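# Move bottle LB from fridge bin to bench

## Task

Look at the two bottles in the refrigerator's bin. If one carries the letters LB, lift it out and set it upright on the bench, keep the other bottle upright inside the refrigerator, and close the refrigerator door. If neither bottle is marked LB, take nothing out: close the door and press the CALL key on the operator panel until it latches down. Pressing CALL cannot be undone, so press it only when neither bottle reads LB.

## Robot and tools

Robot: two UR12e-type arms, left_arm and right_arm, each on its own carriage (left_rail and right_rail) on one shared floor track. Each arm has a Robotiq 140 gripper whose fingers can fold when pushed, plus a wrist camera.

Scene frame: fixed to the table. z = 0 is the table top and +z is up. +x is the direction the arms face, +y is toward the arms' left. The track runs along y at x = 0, with y = 0 at its middle, and the table edge is at x = 0.17 m. left_rail is always the carriage on the +y side; these names do not match image sides. Each arm base sits at x = 0, y = its carriage's position_m, z = 0.04 m. Reported hand positions can be off by a few centimetres.

Gripper frame: the fingers point along the gripper's +z, open and close along its y, and a camera block sticks out about 10 cm toward its +x. end_effector_position is the point between the closed pads. Fingertips reach about 33 mm past it at small openings and about 9 mm when fully open.

execute_actions(actions, cameras): the actions run one after another. Each action may hold "rows", "steps", "until", and device keys ("left_rail", "right_rail").
- rows: up to 15 rows, and each row lasts one control step (1/30 s). Every row has 18 numbers in [-1, 1], and both arms are always included. The order is: left dx, dy, dz, rx, ry, rz, left gripper position, force_limit, speed, then the same nine for the right arm.
- dx..rz are an offset, not a pose. They are measured from that arm's Hand target as it stood when the action began, along the Hand target's own axes. Every row is measured from that same start, not from the row before it. Scale: 1.0 = 0.6 m for dx, dy, dz and 1.0 = 180 degrees for rx, ry, rz, which together form one rotation vector. All zeros means hold the current target. Sending the same offset in a later action moves the arm further again. For smooth motion, ramp the offset up by about 0.01 per row rather than jumping to it.
- Gripper numbers are absolute commands, not offsets. position: +1 is fully open (140 mm), about -0.8 is where the pads touch, and -1 closes until blocked. force_limit and speed (both start at +1) set how hard and how fast the gripper closes. To leave a gripper alone, repeat its last three numbers, because a 0 is a real command.
- steps: 1 to 450 control steps, at least one per row, 15 by default. After the last row the arms keep heading to the final row's target, so give long moves enough steps.
- until: ends the action early. It can only test rail fields, e.g. {"right_rail": {"position_status": ["!=", "moving"]}}. {"all": {"status": "ended"}} and {"any": {"status": "ended"}} are also allowed. Numbers need a comparison operator.
- Rail commands: position_m is an absolute goal in scene y, in metres. left_rail accepts -0.8 to 1.5 and right_rail accepts -1.5 to 0.8. speed_m_s is 0.01 to 1, acceleration_factor is 0.1 to 1, and {"stop": true} brakes the carriage. A driving carriage carries its arm along in whatever pose it has. To drive, send position_m and then wait with an until on that rail's status before moving that arm to a scene point. Keep the carriages at least 0.78 m apart. Any value out of range, or any unknown name, rejects the entire call.
- cameras: a list of names from cam_high, cam_bench_left, cam_bench_mid, cam_bench_right, cam_left_wrist, cam_right_wrist, or ["all"]. Images come back by default only when actions is empty.

zoom_image(camera, region): region is [x0, y0, x1, y1] in pixels of that camera's latest image, at most 504 by 504. Use it to read the bottle lettering.
zero_wrist_force(arm): sets the current wrist force/torque reading as the new zero for that arm.
read_manual(section): returns licence text only.
finished_scene(scene): ends the scene permanently. Call it only once the goal holds with the robot standing still.

Result lines:
- end_effector_position is in metres and end_effector_quat_wxyz is the hand orientation, both in the scene frame.
- Hand target is the pose the next offsets start from. A hand may rest short of it; if so, send the missing distance as a further offset.
- Joint positions, per arm: rail m, then six joint angles in rad.
- object_status: 0 moving, 1 blocked while opening, 2 blocked while closing (a real grip), 3 reached the goal or pads met, so possibly empty.
- position_measured is in counts: 3 fully open, ~75 = 100 mm, 139 = 60 mm, 200 = 20 mm, 230 pads touching.
- Wrist force and torque are in the gripper's own axes. The joint torques, Tool commands, and rail fields are also reported: position_m, position_status (moving, done, contact_stop, time_out, stopped, stopped_with_arm, stopped_for_other_arm, stopped_for_other_carriage) and position_answer (taken or not_taken).
- "pose unreachable" means that arm dropped its target; the rest of the call still runs.

Control notes:
- Each step, the commanded orientation is clipped to within 32 degrees of the actual orientation.
- Motion lags the commands by about 0.2 s.
- Joint speed is capped, so large moves may end short; command the pose again.
- Grip with the fingertip quarter of the pads. Grips nearer the palm on a narrow bottle can slip.
- Pressing fingertips into a surface folds the fingers silently.
- To grip harder, raise force_limit and change position slightly, e.g. -1 to -0.98.

Things to avoid:
- Contact forces near 150 N or joint torques at the load limits (wrist joints 50.7 N m) trigger a 10 s stop.
- Any contact or close approach between the two arms or carriages can end the scene.
- Do not drop a bottle or release it while it is moving, and do not slam the door.
- Do not twist hard or hold a bottle far off-centre.
- Long holds at full stretch heat the motors and can trigger a brake stop.
- Anything falling off the table, or set on the track or the metal strip beside it, fails the task.
- The scene keeps running while you think, and loose objects may get small pushes.

Each tool is called after "Call:" by a JSON object that holds its "api" and its "payload", one argument or row to a line.

## Session

Call:
{"api": "execute_actions", "payload": {
  "actions": []
}}

Scene clock: 0.00 s.
left_arm: end_effector_position=(+0.3563, +1.3733, +0.5790) position_measured=3 object_status=3 end_effector_quat_wxyz=(+0.000, +0.000, +1.000, +0.000) | right_arm: end_effector_position=(+0.3563, -1.2185, +0.5790) position_measured=3 object_status=3 end_effector_quat_wxyz=(+0.000, +0.000, +1.000, +0.000)
Joint positions: left_arm=[1.295 -0.281 -2.157 1.821 -1.235 -1.571 -0.281] | right_arm=[-1.297 -0.281 -2.157 1.821 -1.235 -1.571 -0.28]
Joint velocities: within noise
Joint torques (N m): no reading
Wrist force (N): no reading
Wrist torque (N m): no reading
Wrist force, peak (N): no reading
Hand target: left_arm +0.3563, +1.3733, +0.5790; +0.000, +0.000, +1.000, +0.000 | right_arm +0.3563, -1.2185, +0.5790; +0.000, +0.000, +1.000, +0.000
Tool commands: left_gripper/position=+1.0 left_gripper/force_limit=+1.0 left_gripper/speed=+1.0 right_gripper/position=+1.0 right_gripper/force_limit=+1.0 right_gripper/speed=+1.0
left_rail: position_m=1.295 position_status=done
right_rail: position_m=-1.297 position_status=done

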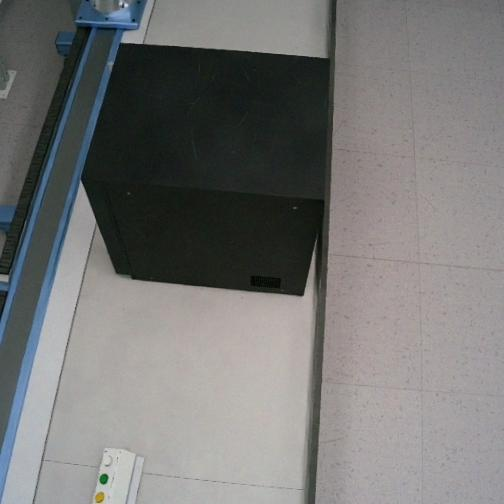

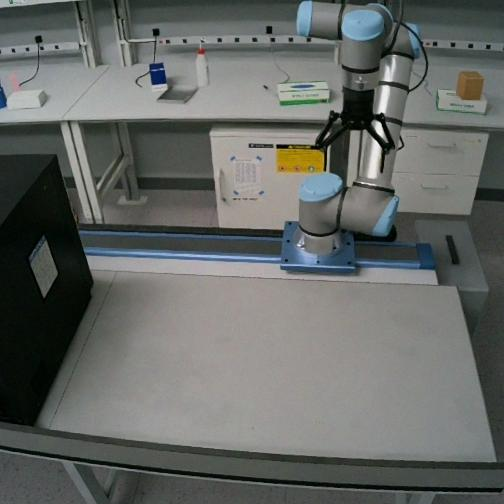

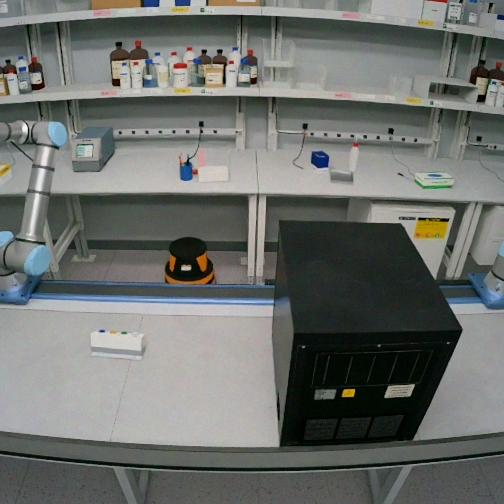

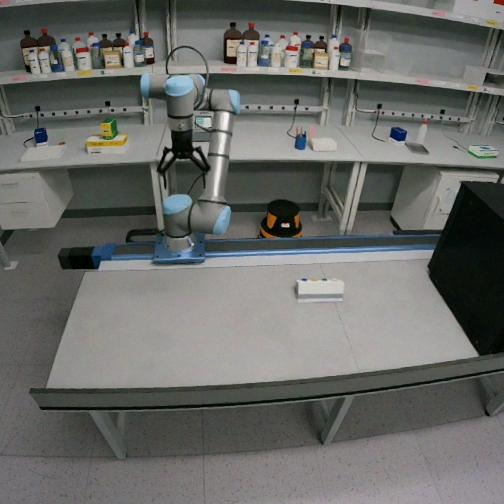

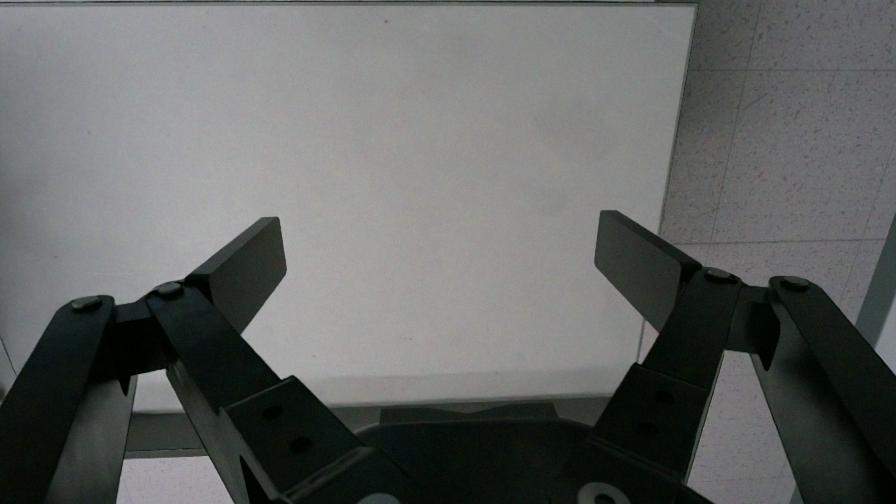

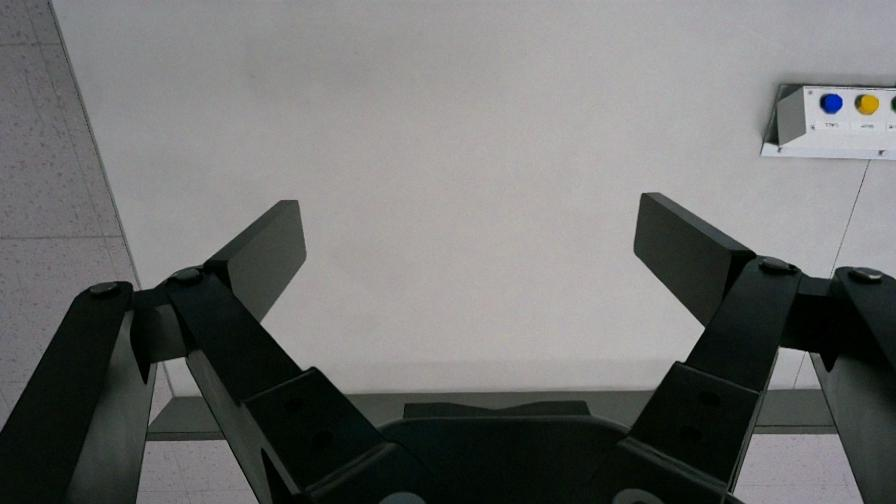

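Call:
{"api": "zoom_image", "payload": {
  "camera": "cam_high",
  "region": [60, 0, 360, 300]
}}

Call:
{"api": "zoom_image", "payload": {
  "camera": "cam_bench_mid",
  "region": [240, 200, 480, 460]
}}

Call:
{"api": "zoom_image", "payload": {
  "camera": "cam_bench_left",
  "region": [0, 120, 300, 420]
}}

Call:
{"api": "zoom_image", "payload": {
  "camera": "cam_right_wrist",
  "region": [696, 60, 896, 200]
}}

Call:
{"api": "zoom_image", "payload": {
  "camera": "cam_bench_right",
  "region": [280, 160, 504, 400]
}}

Scaled by 1.680 from the camera's 504x504 image, which has a finer 720x720 frame.

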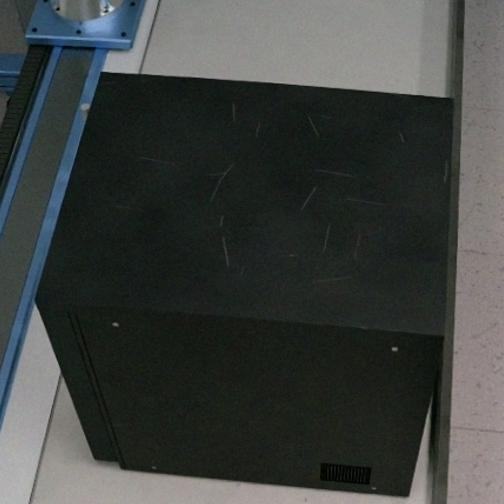

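Scaled by 1.938 from the camera's 504x504 image, which has a finer 720x720 frame.

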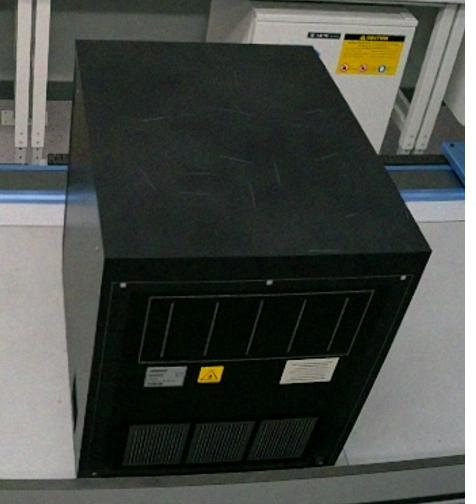

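Scaled by 1.680 from the camera's 504x504 image, which has a finer 720x720 frame.

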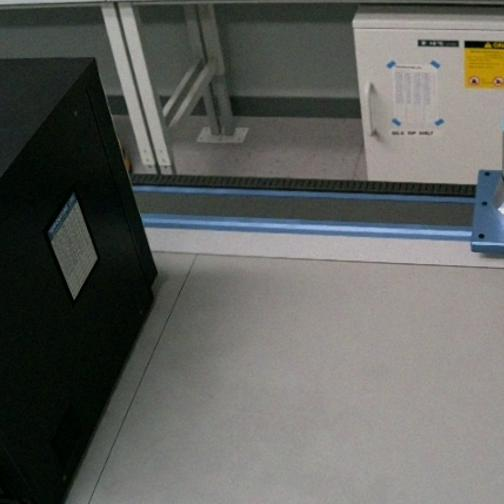

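Scaled by 2.520 from the camera's 896x504 image, which has a finer 1280x720 frame.

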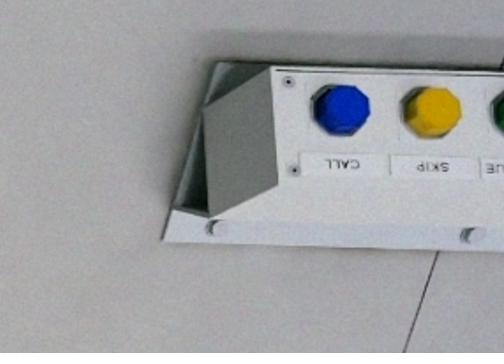

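Scaled by 2.100 from the camera's 504x504 image, which has a finer 720x720 frame.

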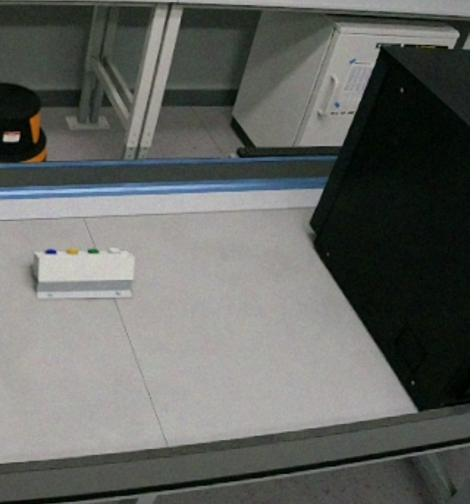

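Call:
{"api": "zoom_image", "payload": {
  "camera": "cam_bench_right",
  "region": [420, 170, 504, 300]
}}

Call:
{"api": "zoom_image", "payload": {
  "camera": "cam_bench_left",
  "region": [0, 150, 120, 270]
}}

Call:
{"api": "zoom_image", "payload": {
  "camera": "cam_high",
  "region": [70, 160, 190, 290]
}}

Call:
{"api": "zoom_image", "payload": {
  "camera": "cam_high",
  "region": [40, 430, 180, 504]
}}

Call:
{"api": "zoom_image", "payload": {
  "camera": "cam_bench_mid",
  "region": [60, 310, 180, 380]
}}

Scaled by 3.877 from the camera's 504x504 image, which has a finer 720x720 frame.

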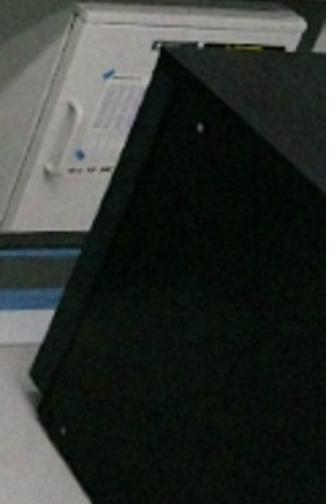

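Scaled by 4.200 from the camera's 504x504 image, which has a finer 720x720 frame.

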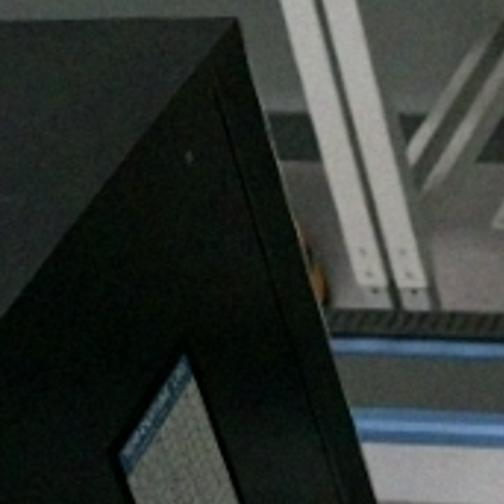

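Scaled by 3.877 from the camera's 504x504 image, which has a finer 720x720 frame.

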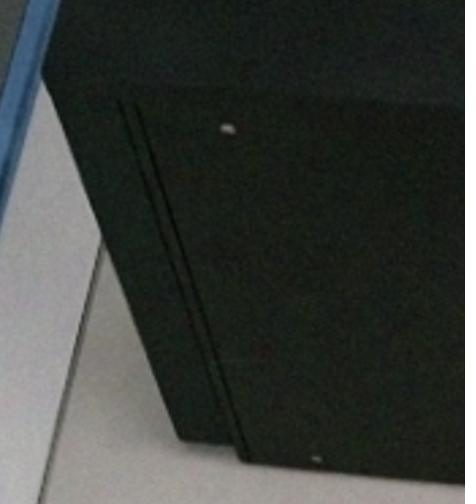

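Scaled by 3.600 from the camera's 504x504 image, which has a finer 720x720 frame.

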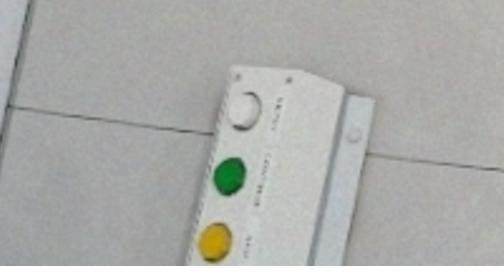

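Scaled by 4.200 from the camera's 504x504 image, which has a finer 720x720 frame.

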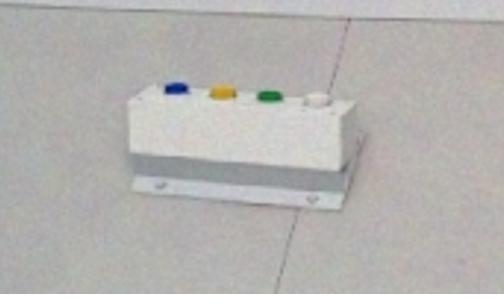

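Call:
{"api": "execute_actions", "payload": {
  "actions": [
    {"right_rail":{"position_m":-0.8,"speed_m_s":0.5,"acceleration_factor":0.5},"rows":[[0,0,0,0,0,0,1,1,1,0.0249,0.0704,0,0,0,-0.0392,1,1,1]],"steps":6},
    {"rows":[[0,0,0,0,0,0,1,1,1,0.04975,0.14072,0,0,0,-0.07833,1,1,1]],"steps":7},
    {"rows":[[0,0,0,0,0,0,1,1,1,0.04975,0.14072,0,0,0,-0.07833,1,1,1]],"steps":7},
    {"rows":[[0,0,0,0,0,0,1,1,1,0.04975,0.14072,0,0,0,-0.07833,1,1,1]],"steps":7},
    {"rows":[[0,0,0,0,0,0,1,1,1,0.04975,0.14072,0,0,0,-0.07833,1,1,1]],"steps":7},
    {"rows":[[0,0,0,0,0,0,1,1,1,0.04975,0.14072,0,0,0,-0.07833,1,1,1]],"steps":7},
    {"rows":[[0,0,0,0,0,0,1,1,1,0.04975,0.14072,0,0,0,-0.07833,1,1,1]],"steps":7},
    {"rows":[[0,0,0,0,0,0,1,1,1,0.04975,0.14072,0,0,0,-0.07833,1,1,1]],"steps":7},
    {"rows":[[0,0,0,0,0,0,1,1,1,0.04975,0.14072,0,0,0,-0.07833,1,1,1]],"steps":7},
    {"rows":[[0,0,0,0,0,0,1,1,1,0.04975,0.14072,0,0,0,-0.07833,1,1,1]],"steps":7},
    {"rows":[[0,0,0,0,0,0,1,1,1,0.0249,0.0704,0,0,0,-0.0392,1,1,1]],"steps":15}
  ],
  "cameras": ["cam_right_wrist", "cam_bench_right"]
}}

Scene clock: 368.40 s.
left_arm: end_effector_position=(+0.3563, +1.3733, +0.5790) position_measured=3 object_status=3 end_effector_quat_wxyz=(+0.000, +0.000, +1.000, +0.000) | right_arm: end_effector_position=(-0.3263, -0.6388, +0.5789) position_measured=3 object_status=3 end_effector_quat_wxyz=(+0.000, +0.943, -0.334, +0.000)
Joint positions: left_arm=[1.295 -0.281 -2.157 1.821 -1.235 -1.571 -0.28] | right_arm=[-0.8 2.184 -2.158 1.822 -1.234 -1.571 -0.277]
Joint torques (N m): left_arm=[-1.25 -3.21 -46.34 -4.11 -0.31 -0.17] | right_arm=[14.61 19.21 -47.22 -8.16 -2.73 3.27]
Wrist force (N): left_arm=[0.2 -0.3 0.1] | right_arm=[0.5 0.1 -0.2]
Wrist torque (N m): left_arm=[-0.06 -0.05 0.00] | right_arm=[0.03 -0.10 -0.15]
Wrist force, peak (N): left_arm=[0.6 -0.6 0.2] | right_arm=[-9.9 -9.1 -0.6]
Hand target: left_arm +0.3563, +1.3733, +0.5790; +0.000, +0.000, +1.000, +0.000 | right_arm -0.3264, -0.6389, +0.5789; +0.000, +0.943, -0.334, +0.000
Off the commanded pose: left_arm 0.000 m, 0 deg | right_arm 0.000 m, 0 deg.
left_rail: position_m=1.295 position_status=done
right_rail: position_m=-0.800 speed_m_s=0.50 position_status=done
camera_calibration:
cam_right_wrist: T_world_to_cam=[[-0.647167, -0.762177, -0.0161918, -0.68073], [-0.710255, 0.595091, 0.376038, -0.0783682], [-0.276972, 0.254859, -0.926463, 0.793225], [0, 0, 0, 1]] pos_world=[-0.276506, -0.674361, 0.75334]
Images, in order (width x height): cam_bench_right 504x504, cam_right_wrist 896x504.

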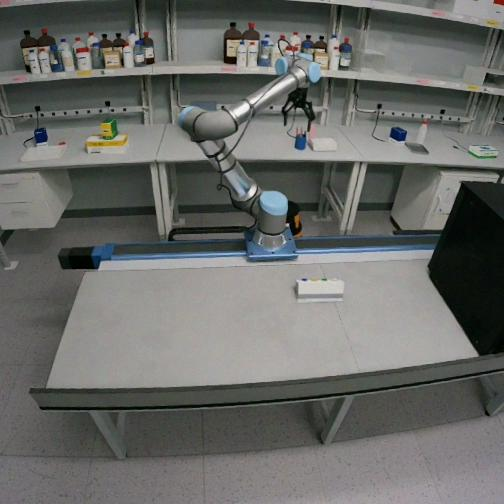

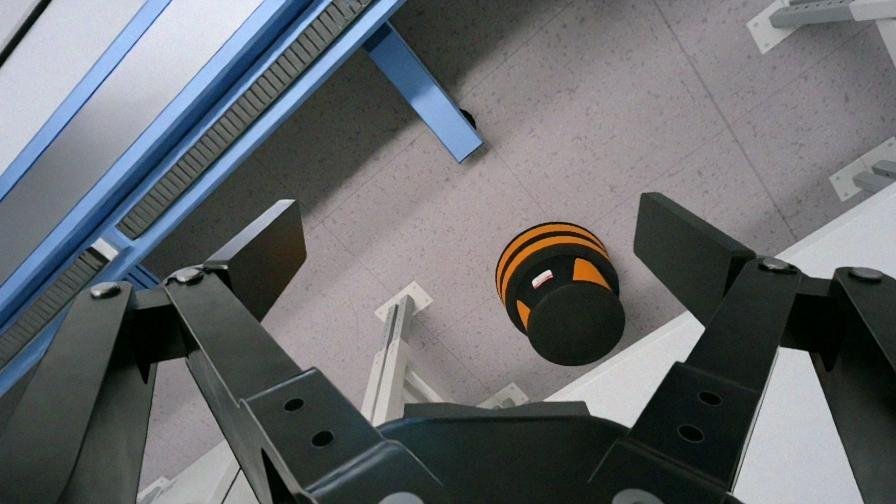

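Call:
{"api": "execute_actions", "payload": {
  "actions": [
    {"rows":[[0,0,0,0,0,0,1,1,1,-0.172,-0.0494,0.0708,0,0,0,1,1,1]],"steps":10},
    {"rows":[[0,0,0,0,0,0,1,1,1,-0.172,-0.0494,0.0708,0,0,0,1,1,1]],"steps":10},
    {"rows":[[0,0,0,0,0,0,1,1,1,-0.172,-0.0494,0.0708,0,0,0,1,1,1]],"steps":10},
    {"rows":[[0,0,0,0,0,0,1,1,1,-0.172,-0.0494,0.0708,0,0,0,1,1,1]],"steps":10},
    {"rows":[[0,0,0,0,0,0,1,1,1,0,0,0,0,0,-0.1,1,1,1]],"steps":8},
    {"rows":[[0,0,0,0,0,0,1,1,1,0,0,0,0,0,-0.1,1,1,1]],"steps":8},
    {"rows":[[0,0,0,0,0,0,1,1,1,0,0,0,0,0,-0.1,1,1,1]],"steps":8},
    {"rows":[[0,0,0,0,0,0,1,1,1,0,0,0,0,0,-0.111,1,1,1]],"steps":8},
    {"rows":[[0,0,0,0,0,0,1,1,1,0.2399,0,-0.0532,0,0.1389,0,1,1,1]],"steps":10},
    {"rows":[[0,0,0,0,0,0,1,1,1,0.2399,0,-0.0532,0,0.1389,0,1,1,1]],"steps":10},
    {"rows":[[0,0,0,0,0,0,1,1,1,0.2399,0,-0.0532,0,0.1389,0,1,1,1]],"steps":15}
  ],
  "cameras": ["cam_right_wrist"]
}}

Scene clock: 395.23 s.
left_arm: end_effector_position=(+0.3563, +1.3733, +0.5790) position_measured=3 object_status=3 end_effector_quat_wxyz=(+0.000, +0.000, +1.000, +0.000) | right_arm: end_effector_position=(-0.3032, -0.0986, +0.6615) position_measured=3 object_status=3 end_effector_quat_wxyz=(-0.182, +0.757, +0.238, +0.581)
Joint positions: left_arm=[1.295 -0.281 -2.157 1.821 -1.235 -1.571 -0.28] | right_arm=[-0.8 2.183 -1.467 1.605 -1.696 -2.88 -1.558]
Joint torques (N m): left_arm=[-0.24 -2.81 -46.38 -4.3 0.12 -0.48] | right_arm=[-7.55 -42.49 -38.29 -8.31 -5.83 -2.87]
Wrist force (N): left_arm=[0.0 0.1 0.5] | right_arm=[2.9 -0.5 -0.8]
Wrist torque (N m): left_arm=[0.02 0.00 0.01] | right_arm=[0.05 -0.64 -0.03]
Wrist force, peak (N): left_arm=[0.6 -0.5 0.0] | right_arm=[13.6 2.9 -15.0]
Hand target: left_arm +0.3563, +1.3733, +0.5790; +0.000, +0.000, +1.000, +0.000 | right_arm -0.3031, -0.0984, +0.6615; -0.183, +0.757, +0.238, +0.581
Off the commanded pose: left_arm 0.000 m, 0 deg | right_arm 0.000 m, 0 deg.
left_rail: position_m=1.295 position_status=done
right_rail: position_m=-0.800 speed_m_s=0.50 position_status=done
camera_calibration:
cam_right_wrist: T_world_to_cam=[[0.579427, -0.814602, -0.0262317, 0.120603], [-0.503571, -0.332512, -0.797403, 0.332914], [0.640844, 0.475247, -0.602876, 0.824348], [0, 0, 0, 1]] pos_world=[-0.430513, -0.182827, 0.76561]
Images, in order (width x height): cam_right_wrist 896x504.

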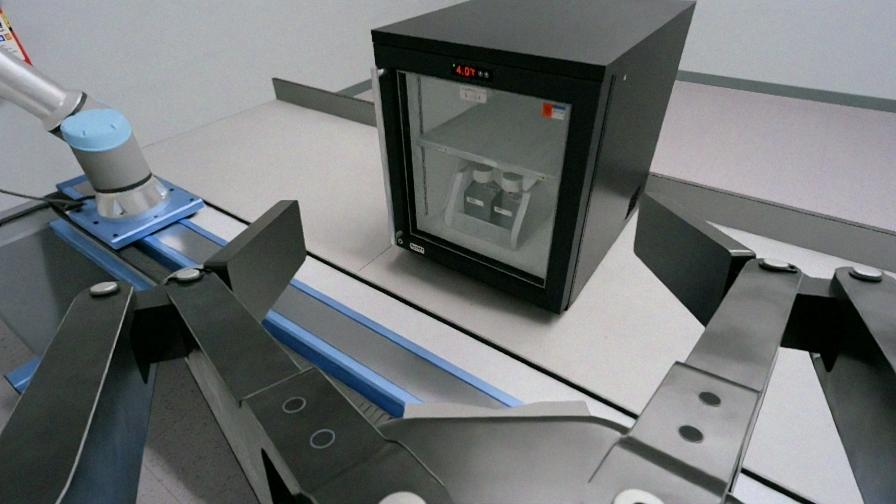

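Call:
{"api": "zoom_image", "payload": {
  "camera": "cam_right_wrist",
  "region": [350, 10, 630, 320]
}}

Call:
{"api": "zoom_image", "payload": {
  "camera": "cam_right_wrist",
  "region": [420, 140, 580, 290]
}}

Call:
{"api": "zoom_image", "payload": {
  "camera": "cam_right_wrist",
  "region": [360, 40, 460, 260]
}}

Scaled by 1.626 from the camera's 896x504 image, which has a finer 1280x720 frame.

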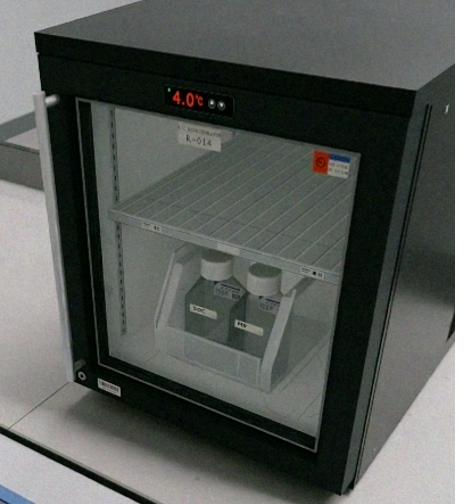

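Scaled by 3.150 from the camera's 896x504 image, which has a finer 1280x720 frame.

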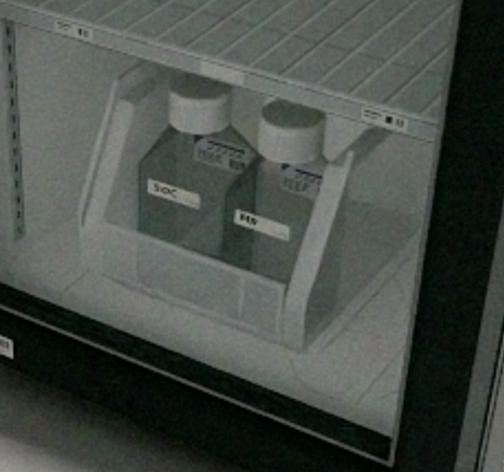

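Scaled by 2.291 from the camera's 896x504 image, which has a finer 1280x720 frame.

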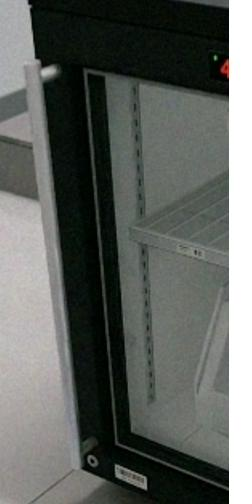

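Call:
{"api": "execute_actions", "payload": {
  "actions": [
    {"rows":[[0,0,0,0,0,0,1,1,1,-0.0587,-0.0229,0.1705,-0.0144,0.0072,0.0039,1,1,1]],"steps":9},
    {"rows":[[0,0,0,0,0,0,1,1,1,-0.0587,-0.0229,0.1705,-0.0144,0.0072,0.0039,1,1,1]],"steps":9},
    {"rows":[[0,0,0,0,0,0,1,1,1,-0.0587,-0.0229,0.1705,-0.0144,0.0072,0.0039,1,1,1]],"steps":9},
    {"rows":[[0,0,0,0,0,0,1,1,1,-0.0587,-0.0229,0.1705,-0.0144,0.0072,0.0039,1,1,1]],"steps":9},
    {"rows":[[0,0,0,0,0,0,1,1,1,-0.0587,-0.0229,0.1705,-0.0144,0.0072,0.0039,1,1,1]],"steps":15}
  ],
  "cameras": ["cam_right_wrist"]
}}

Scene clock: 476.33 s.
left_arm: end_effector_position=(+0.3563, +1.3733, +0.5790) position_measured=3 object_status=3 end_effector_quat_wxyz=(+0.000, +0.000, +1.000, +0.000) | right_arm: end_effector_position=(+0.0631, +0.1889, +0.3800) position_measured=3 object_status=3 end_effector_quat_wxyz=(-0.126, +0.746, +0.137, +0.639)
Joint positions: left_arm=[1.295 -0.281 -2.157 1.821 -1.235 -1.571 -0.28] | right_arm=[-0.8 1.657 -0.882 1.581 -3.348 -2.815 -2.657]
Joint torques (N m): left_arm=[-0.31 -2.18 -45.98 -4.14 0.33 -0.38] | right_arm=[-6.18 -78.23 -38.26 -6.3 1.44 -2.52]
Wrist force (N): left_arm=[0.1 -0.1 0.0] | right_arm=[3.1 0.0 -1.1]
Wrist torque (N m): left_arm=[-0.02 -0.03 0.00] | right_arm=[0.16 -0.61 -0.01]
Wrist force, peak (N): left_arm=[0.6 -0.4 0.3] | right_arm=[17.2 5.7 -22.3]
Hand target: left_arm +0.3563, +1.3733, +0.5790; +0.000, +0.000, +1.000, +0.000 | right_arm +0.0632, +0.1891, +0.3799; -0.127, +0.745, +0.138, +0.640
Off the commanded pose: left_arm 0.000 m, 0 deg | right_arm 0.000 m, 0 deg.
left_rail: position_m=1.295 position_status=done
right_rail: position_m=-0.800 speed_m_s=0.50 position_status=done
camera_calibration:
cam_right_wrist: T_world_to_cam=[[0.376985, -0.925384, -0.0393261, 0.173899], [-0.486868, -0.161864, -0.858347, 0.378347], [0.787935, 0.342731, -0.51156, 0.264298], [0, 0, 0, 1]] pos_world=[-0.0896026, 0.131581, 0.466796]
Images, in order (width x height): cam_right_wrist 896x504.

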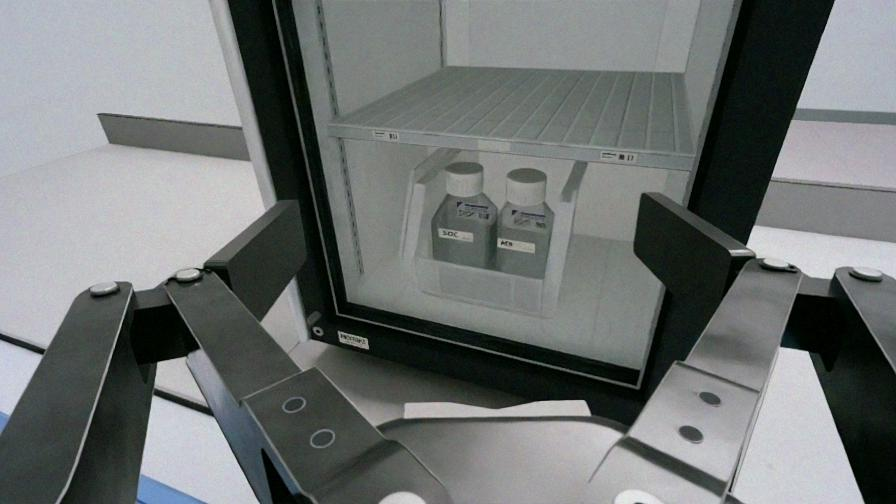

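Call:
{"api": "zoom_image", "payload": {
  "camera": "cam_right_wrist",
  "region": [420, 150, 570, 290]
}}

Call:
{"api": "zoom_image", "payload": {
  "camera": "cam_right_wrist",
  "region": [430, 220, 490, 255]
}}

Call:
{"api": "zoom_image", "payload": {
  "camera": "cam_right_wrist",
  "region": [490, 228, 550, 263]
}}

Call:
{"api": "zoom_image", "payload": {
  "camera": "cam_right_wrist",
  "region": [290, 290, 400, 370]
}}

Scaled by 3.360 from the camera's 896x504 image, which has a finer 1280x720 frame.

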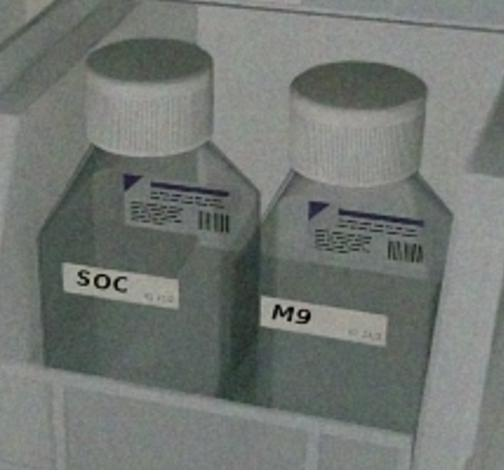

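Scaled by 8.400 from the camera's 896x504 image, which has a finer 1280x720 frame.

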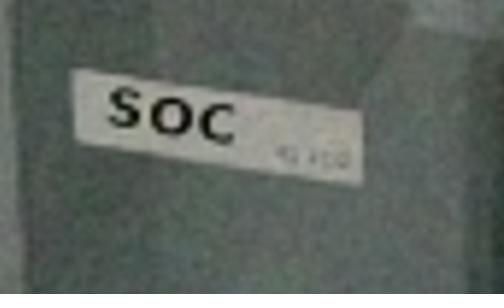

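Scaled by 8.400 from the camera's 896x504 image, which has a finer 1280x720 frame.

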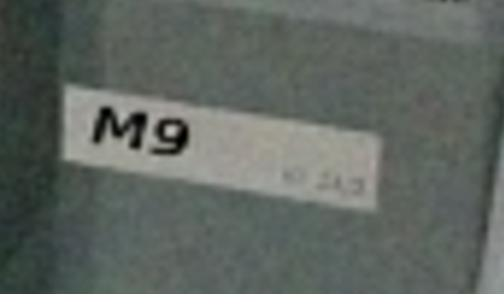

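Scaled by 4.582 from the camera's 896x504 image, which has a finer 1280x720 frame.

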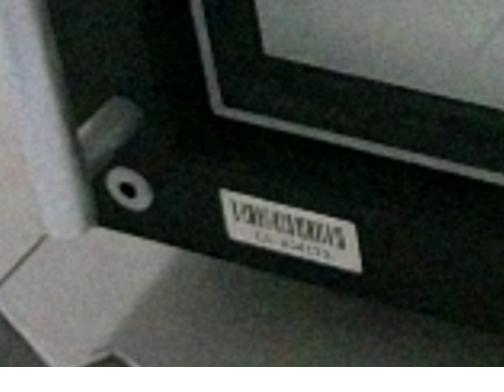

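Call:
{"api": "zoom_image", "payload": {
  "camera": "cam_right_wrist",
  "region": [452, 196, 497, 224]
}}

Call:
{"api": "zoom_image", "payload": {
  "camera": "cam_right_wrist",
  "region": [506, 204, 556, 232]
}}

Call:
{"api": "zoom_image", "payload": {
  "camera": "cam_right_wrist",
  "region": [205, 0, 345, 140]
}}

Call:
{"api": "zoom_image", "payload": {
  "camera": "cam_right_wrist",
  "region": [660, 0, 860, 200]
}}

Scaled by 11.200 from the camera's 896x504 image, which has a finer 1280x720 frame.

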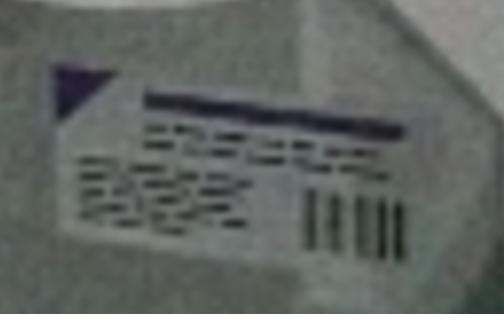

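Scaled by 10.080 from the camera's 896x504 image, which has a finer 1280x720 frame.

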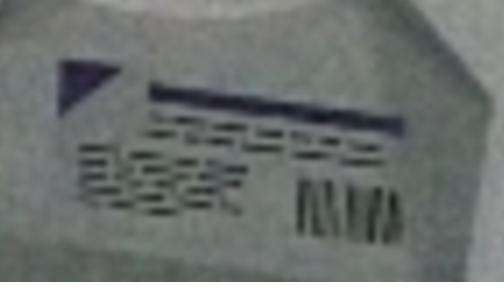

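Scaled by 3.600 from the camera's 896x504 image, which has a finer 1280x720 frame.

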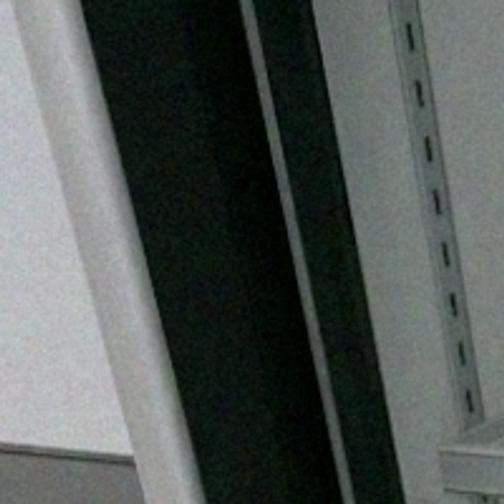

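Scaled by 2.520 from the camera's 896x504 image, which has a finer 1280x720 frame.

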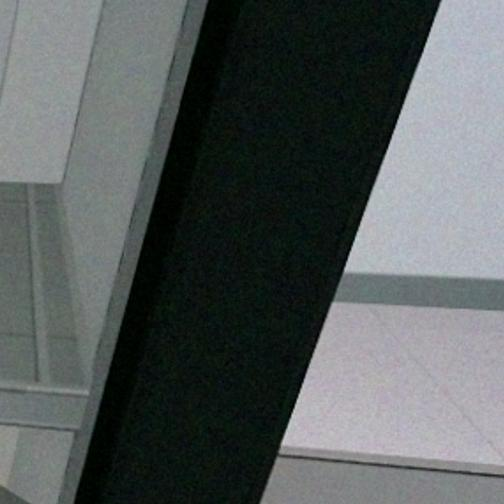

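Call:
{"api": "execute_actions", "payload": {
  "actions": [
    {"right_rail":{"position_m":-1.3},"rows":[[0,0,0,0,0,0,1,1,1,-0.0299,0.1412,0.0017,-0.02142,-0.05086,0.01228,1,1,1]],"steps":9},
    {"rows":[[0,0,0,0,0,0,1,1,1,-0.0231,0.1416,0.0155,-0.02142,-0.05086,0.01228,1,1,1]],"steps":9},
    {"rows":[[0,0,0,0,0,0,1,1,1,-0.0141,0.1409,0.0280,-0.02142,-0.05086,0.01228,1,1,1]],"steps":9},
    {"rows":[[0,0,0,0,0,0,1,1,1,-0.0034,0.1390,0.0389,-0.02142,-0.05086,0.01228,1,1,1]],"steps":9},
    {"rows":[[0,0,0,0,0,0,1,1,1,0.0089,0.1359,0.0477,-0.02142,-0.05086,0.01228,1,1,1]],"steps":15},
    {"steps":60,"until":{"right_rail":{"position_status":["!=","moving"]}}}
  ],
  "cameras": ["cam_right_wrist", "cam_bench_left", "cam_bench_mid"]
}}

Scene clock: 604.93 s.
left_arm: end_effector_position=(+0.3563, +1.3733, +0.5790) position_measured=3 object_status=3 end_effector_quat_wxyz=(+0.000, +0.000, +1.000, +0.000) | right_arm: end_effector_position=(+0.2108, -0.7065, +0.2846) position_measured=3 object_status=3 end_effector_quat_wxyz=(+0.000, +0.954, +0.000, +0.300)
Joint positions: left_arm=[1.295 -0.281 -2.157 1.821 -1.235 -1.571 -0.28] | right_arm=[-1.3 1.247 -1.635 2.176 -2.331 -2.145 -1.959]
Joint torques (N m): left_arm=[-0.14 -3.5 -46.31 -3.98 0.17 -0.43] | right_arm=[-6.44 -52.95 -31.98 -2.37 1.24 -2.75]
Wrist force (N): left_arm=[-0.1 -0.2 0.0] | right_arm=[2.3 0.2 -0.9]
Wrist torque (N m): left_arm=[-0.03 0.01 0.00] | right_arm=[0.12 -0.64 0.05]
Wrist force, peak (N): left_arm=[0.7 -0.5 -0.1] | right_arm=[-0.9 -13.2 -9.3]
Hand target: left_arm +0.3563, +1.3733, +0.5790; +0.000, +0.000, +1.000, +0.000 | right_arm +0.2109, -0.7066, +0.2846; +0.000, +0.954, +0.000, +0.300
Off the commanded pose: left_arm 0.000 m, 0 deg | right_arm 0.000 m, 0 deg.
left_rail: position_m=1.295 position_status=done
right_rail: position_m=-1.300 speed_m_s=0.50 position_status=done
camera_calibration:
cam_right_wrist: T_world_to_cam=[[-0.0102793, -0.99958, -0.0271095, -0.688344], [-0.974817, 0.0160571, -0.222429, 0.271106], [0.222771, 0.0241404, -0.974572, 0.43185], [0, 0, 0, 1]] pos_world=[0.161, -0.702833, 0.462511]
Images, in order (width x height): cam_bench_left 504x504, cam_bench_mid 504x504, cam_right_wrist 896x504.

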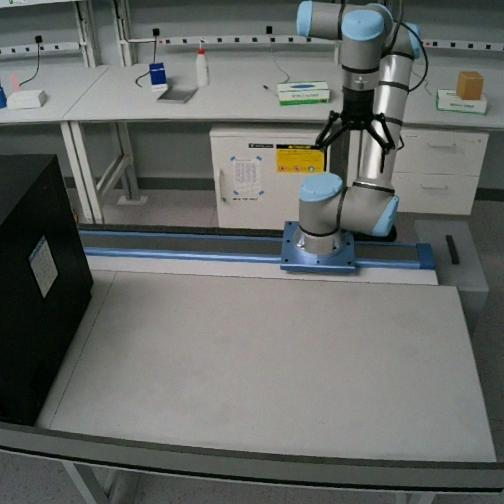

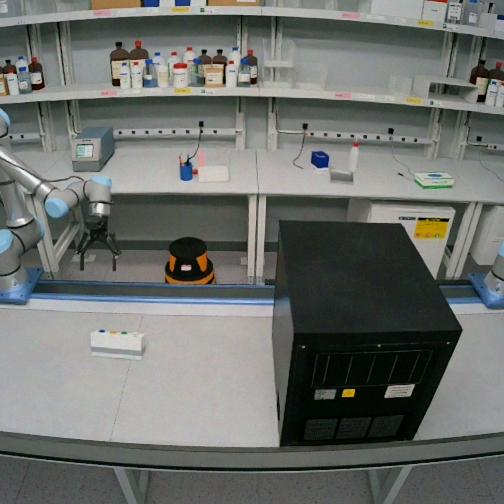

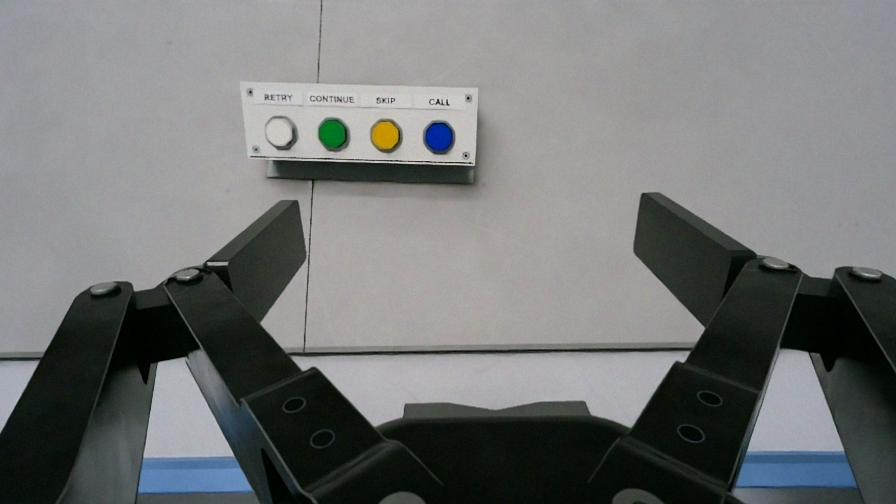

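Call:
{"api": "execute_actions", "payload": {
  "actions": [
    {"rows":[[0,0,0,0,0,0,1,1,1,0.0039,-0.0121,0.1052,0,-0.011,0,-1,0,-0.3]],"steps":10},
    {"rows":[[0,0,0,0,0,0,1,1,1,0.0039,-0.0121,0.1052,0,-0.011,0,-1,0,-0.3]],"steps":10},
    {"rows":[[0,0,0,0,0,0,1,1,1,0.0039,-0.0121,0.1052,0,-0.011,0,-1,0,-0.3]],"steps":45}
  ],
  "cameras": ["cam_right_wrist"]
}}

Call:
{"api": "zoom_image", "payload": {
  "camera": "cam_right_wrist",
  "region": [320, 60, 600, 300]
}}

Scene clock: 688.93 s.
left_arm: end_effector_position=(+0.3563, +1.3733, +0.5790) position_measured=3 object_status=3 end_effector_quat_wxyz=(+0.000, +0.000, +1.000, +0.000) | right_arm: end_effector_position=(+0.3197, -0.6848, +0.1296) position_measured=232 object_status=3 end_effector_quat_wxyz=(+0.000, +0.968, +0.000, +0.250)
Joint positions: left_arm=[1.295 -0.281 -2.157 1.821 -1.235 -1.571 -0.28] | right_arm=[-1.3 1.046 -1.382 2.227 -2.686 -2.004 -2.155]
Joint torques (N m): left_arm=[0.67 -2.44 -47 -4.03 0.43 -0.35] | right_arm=[-6.61 -35.69 -36.15 -9.04 1.68 -2.61]
Wrist force (N): left_arm=[0.1 -0.3 0.0] | right_arm=[1.8 0.1 -0.7]
Wrist torque (N m): left_arm=[-0.05 -0.02 0.00] | right_arm=[0.11 -0.56 0.06]
Wrist force, peak (N): left_arm=[0.4 -0.7 -0.3] | right_arm=[3.2 -1.1 -20.3]
Hand target: left_arm +0.3563, +1.3733, +0.5790; +0.000, +0.000, +1.000, +0.000 | right_arm +0.3197, -0.6848, +0.1296; +0.000, +0.968, +0.000, +0.250
Off the commanded pose: left_arm 0.000 m, 0 deg | right_arm 0.000 m, 0 deg.
left_rail: position_m=1.295 position_status=done
right_rail: position_m=-1.300 speed_m_s=0.50 position_status=done
camera_calibration:
cam_right_wrist: T_world_to_cam=[[-0.0129381, -0.999581, -0.0258861, -0.669047], [-0.992633, 0.0159585, -0.120105, 0.334779], [0.120468, 0.0241415, -0.992424, 0.290963], [0, 0, 0, 1]] pos_world=[0.288604, -0.681133, 0.311648]
Images, in order (width x height): cam_right_wrist 896x504.

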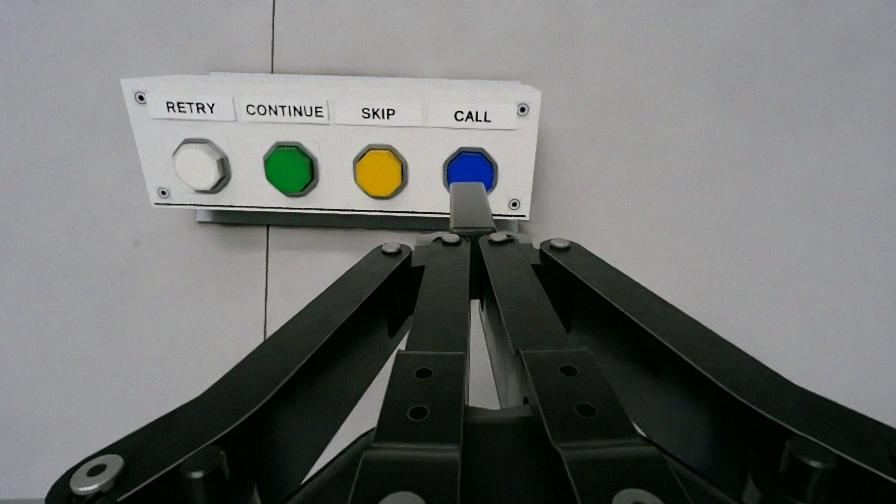

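Scaled by 1.800 from the camera's 896x504 image, which has a finer 1280x720 frame.

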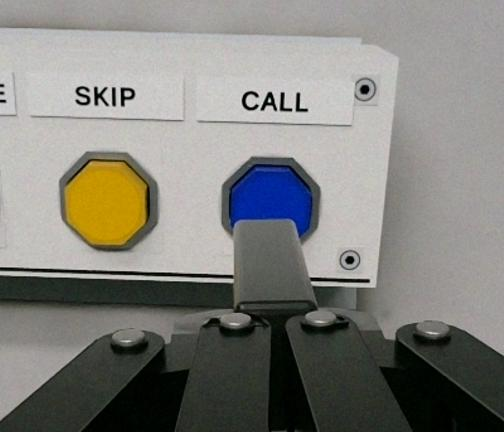

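Call:
{"api": "execute_actions", "payload": {
  "actions": [
    {"rows":[[0,0,0,0,0,0,1,1,1,0.0028,0.0008,0.008,0,0,0,-1,0,-0.3],[0,0,0,0,0,0,1,1,1,0.0057,0.0015,0.018,0,0,0,-1,0,-0.3],[0,0,0,0,0,0,1,1,1,0.0085,0.0023,0.03,0,0,0,-1,0,-0.3],[0,0,0,0,0,0,1,1,1,0.0113,0.003,0.0417,0,0,0,-1,0,-0.3]],"steps":20}
  ],
  "cameras": ["cam_right_wrist"]
}}

Call:
{"api": "zoom_image", "payload": {
  "camera": "cam_right_wrist",
  "region": [380, 100, 560, 260]
}}

Scene clock: 747.53 s.
left_arm: end_effector_position=(+0.3563, +1.3733, +0.5790) position_measured=3 object_status=3 end_effector_quat_wxyz=(+0.000, +0.000, +1.000, +0.000) | right_arm: end_effector_position=(+0.3378, -0.6866, +0.1110) position_measured=232 object_status=3 end_effector_quat_wxyz=(+0.000, +0.968, +0.000, +0.250)
Joint positions: left_arm=[1.295 -0.281 -2.157 1.821 -1.235 -1.571 -0.28] | right_arm=[-1.3 1.02 -1.347 2.232 -2.739 -1.996 -2.183]
Joint torques (N m): left_arm=[0.63 -4.64 -46.86 -4 0.68 -0.27] | right_arm=[-6.76 -36.85 -22.68 -8.92 1.93 -2.65]
Wrist force (N): left_arm=[0.4 -0.4 0.2] | right_arm=[1.7 -0.1 -0.4]
Wrist torque (N m): left_arm=[-0.09 -0.09 0.00] | right_arm=[0.07 -0.54 0.06]
Wrist force, peak (N): left_arm=[0.5 -0.7 0.1] | right_arm=[1.7 -0.5 -2.6]
Hand target: left_arm +0.3563, +1.3733, +0.5790; +0.000, +0.000, +1.000, +0.000 | right_arm +0.3378, -0.6866, +0.1110; +0.000, +0.968, +0.000, +0.250
Off the commanded pose: left_arm 0.000 m, 0 deg | right_arm 0.000 m, 0 deg.
left_rail: position_m=1.295 position_status=done
right_rail: position_m=-1.300 speed_m_s=0.50 position_status=done
camera_calibration:
cam_right_wrist: T_world_to_cam=[[-0.0129381, -0.999581, -0.0258861, -0.671091], [-0.992633, 0.0159585, -0.120105, 0.350552], [0.120468, 0.0241415, -0.992424, 0.270466], [0, 0, 0, 1]] pos_world=[0.306704, -0.682933, 0.293148]
Images, in order (width x height): cam_right_wrist 896x504.

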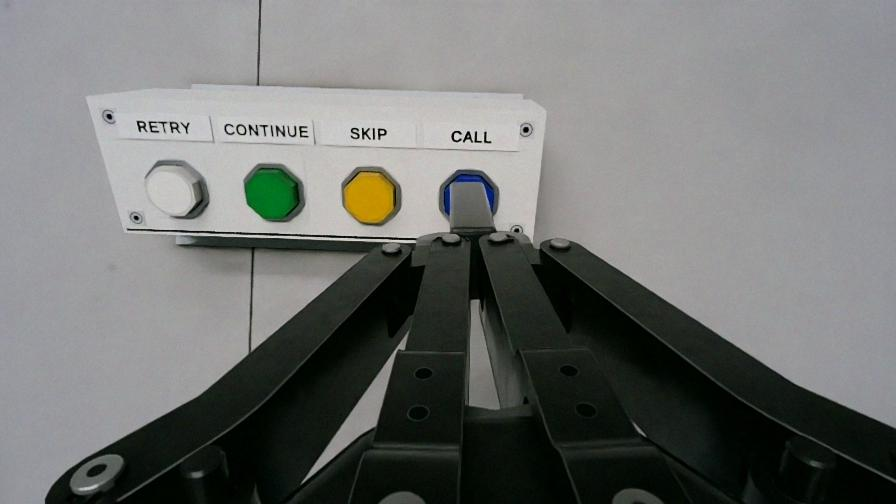

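Scaled by 2.800 from the camera's 896x504 image, which has a finer 1280x720 frame.

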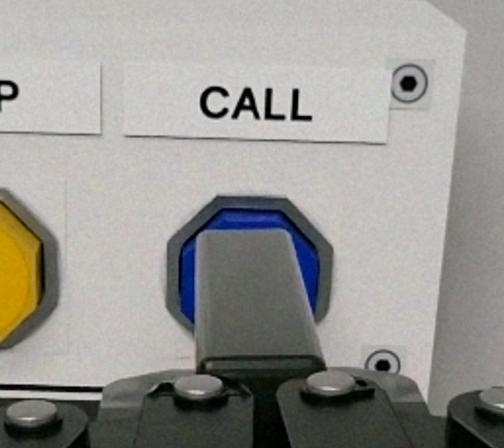

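Call:
{"api": "execute_actions", "payload": {
  "actions": [
    {"rows":[[0,0,0,0,0,0,1,1,1,0.0006,0,0.0066,0,0,0,-1,0,-0.3],[0,0,0,0,0,0,1,1,1,0.0012,0,0.0133,0,0,0,-1,0,-0.3]],"steps":15}
  ]
}}

Call:
{"api": "execute_actions", "payload": {
  "actions": [
    {"rows":[[0,0,0,0,0,0,1,1,1,0,0,0.005,0,0,0,-1,0,-0.3]],"steps":15}
  ]
}}

Call:
{"api": "execute_actions", "payload": {
  "actions": [
    {"rows":[[0,0,0,0,0,0,1,1,1,0,0,0.005,0,0,0,-1,0,-0.3]],"steps":15}
  ]
}}

Scene clock: 769.27 s.
left_arm: end_effector_position=(+0.3563, +1.3733, +0.5790) position_measured=3 object_status=3 end_effector_quat_wxyz=(+0.000, +0.000, +1.000, +0.000) | right_arm: end_effector_position=(+0.3423, -0.6866, +0.1044) position_measured=232 object_status=3 end_effector_quat_wxyz=(+0.000, +0.968, +0.000, +0.250)
Joint positions: left_arm=[1.295 -0.281 -2.157 1.821 -1.235 -1.571 -0.28] | right_arm=[-1.3 1.013 -1.334 2.234 -2.756 -1.995 -2.19]
Joint torques (N m): left_arm=[-0.61 -4.85 -45.98 -4.04 0.72 -0.65] | right_arm=[-7.47 -38.63 -22.52 -9.12 1.67 -2.57]
Wrist force (N): left_arm=[0.4 -0.3 0.1] | right_arm=[2.3 0.2 -0.8]
Wrist torque (N m): left_arm=[-0.07 -0.10 0.00] | right_arm=[0.14 -0.68 0.06]
Wrist force, peak (N): left_arm=[0.5 -0.6 0.0] | right_arm=[1.5 -0.4 -2.4]
Hand target: left_arm +0.3563, +1.3733, +0.5790; +0.000, +0.000, +1.000, +0.000 | right_arm +0.3423, -0.6866, +0.1043; +0.000, +0.968, +0.000, +0.250
Off the commanded pose: left_arm 0.000 m, 0 deg | right_arm 0.000 m, 0 deg.
left_rail: position_m=1.295 position_status=done
right_rail: position_m=-1.300 speed_m_s=0.50 position_status=done

Scene clock: 769.97 s.
left_arm: end_effector_position=(+0.3563, +1.3733, +0.5790) position_measured=3 object_status=3 end_effector_quat_wxyz=(+0.000, +0.000, +1.000, +0.000) | right_arm: end_effector_position=(+0.3437, -0.6866, +0.1017) position_measured=232 object_status=3 end_effector_quat_wxyz=(+0.000, +0.968, +0.000, +0.250)
Joint positions: left_arm=[1.295 -0.281 -2.157 1.821 -1.235 -1.571 -0.28] | right_arm=[-1.3 1.011 -1.329 2.234 -2.763 -1.994 -2.192]
Joint torques (N m): left_arm=[-1.24 -4.16 -47.5 -3.64 0.68 -0.72] | right_arm=[-7.14 -37.72 -22.49 -9.17 1.71 -2.61]
Wrist force (N): left_arm=[0.1 -0.4 0.0] | right_arm=[1.6 -0.3 -1.2]
Wrist torque (N m): left_arm=[-0.08 -0.02 0.01] | right_arm=[0.03 -0.52 0.06]
Wrist force, peak (N): left_arm=[0.4 -0.7 0.0] | right_arm=[2.7 -0.4 -0.2]
Hand target: left_arm +0.3563, +1.3733, +0.5790; +0.000, +0.000, +1.000, +0.000 | right_arm +0.3437, -0.6866, +0.1017; +0.000, +0.968, +0.000, +0.250
Off the commanded pose: left_arm 0.000 m, 0 deg | right_arm 0.000 m, 0 deg.
left_rail: position_m=1.295 position_status=done
right_rail: position_m=-1.300 speed_m_s=0.50 position_status=done

Scene clock: 770.67 s.
left_arm: end_effector_position=(+0.3563, +1.3733, +0.5790) position_measured=3 object_status=3 end_effector_quat_wxyz=(+0.000, +0.000, +1.000, +0.000) | right_arm: end_effector_position=(+0.3452, -0.6866, +0.0991) position_measured=232 object_status=3 end_effector_quat_wxyz=(+0.000, +0.968, +0.000, +0.250)
Joint positions: left_arm=[1.295 -0.281 -2.157 1.821 -1.235 -1.571 -0.28] | right_arm=[-1.3 1.009 -1.324 2.235 -2.769 -1.993 -2.194]
Joint torques (N m): left_arm=[-0.67 -6.11 -46.58 -4.54 0.45 -0.52] | right_arm=[-7.24 -38.91 -21.96 -9.01 1.68 -2.7]
Wrist force (N): left_arm=[0.3 -0.5 -0.2] | right_arm=[1.9 -0.4 -0.6]
Wrist torque (N m): left_arm=[-0.11 -0.06 0.01] | right_arm=[0.00 -0.60 0.05]
Wrist force, peak (N): left_arm=[0.3 -0.5 -0.2] | right_arm=[1.8 -0.8 -1.7]
Hand target: left_arm +0.3563, +1.3733, +0.5790; +0.000, +0.000, +1.000, +0.000 | right_arm +0.3452, -0.6866, +0.0991; +0.000, +0.968, +0.000, +0.250
Off the commanded pose: left_arm 0.000 m, 0 deg | right_arm 0.000 m, 0 deg.
left_rail: position_m=1.295 position_status=done
right_rail: position_m=-1.300 speed_m_s=0.50 position_status=done


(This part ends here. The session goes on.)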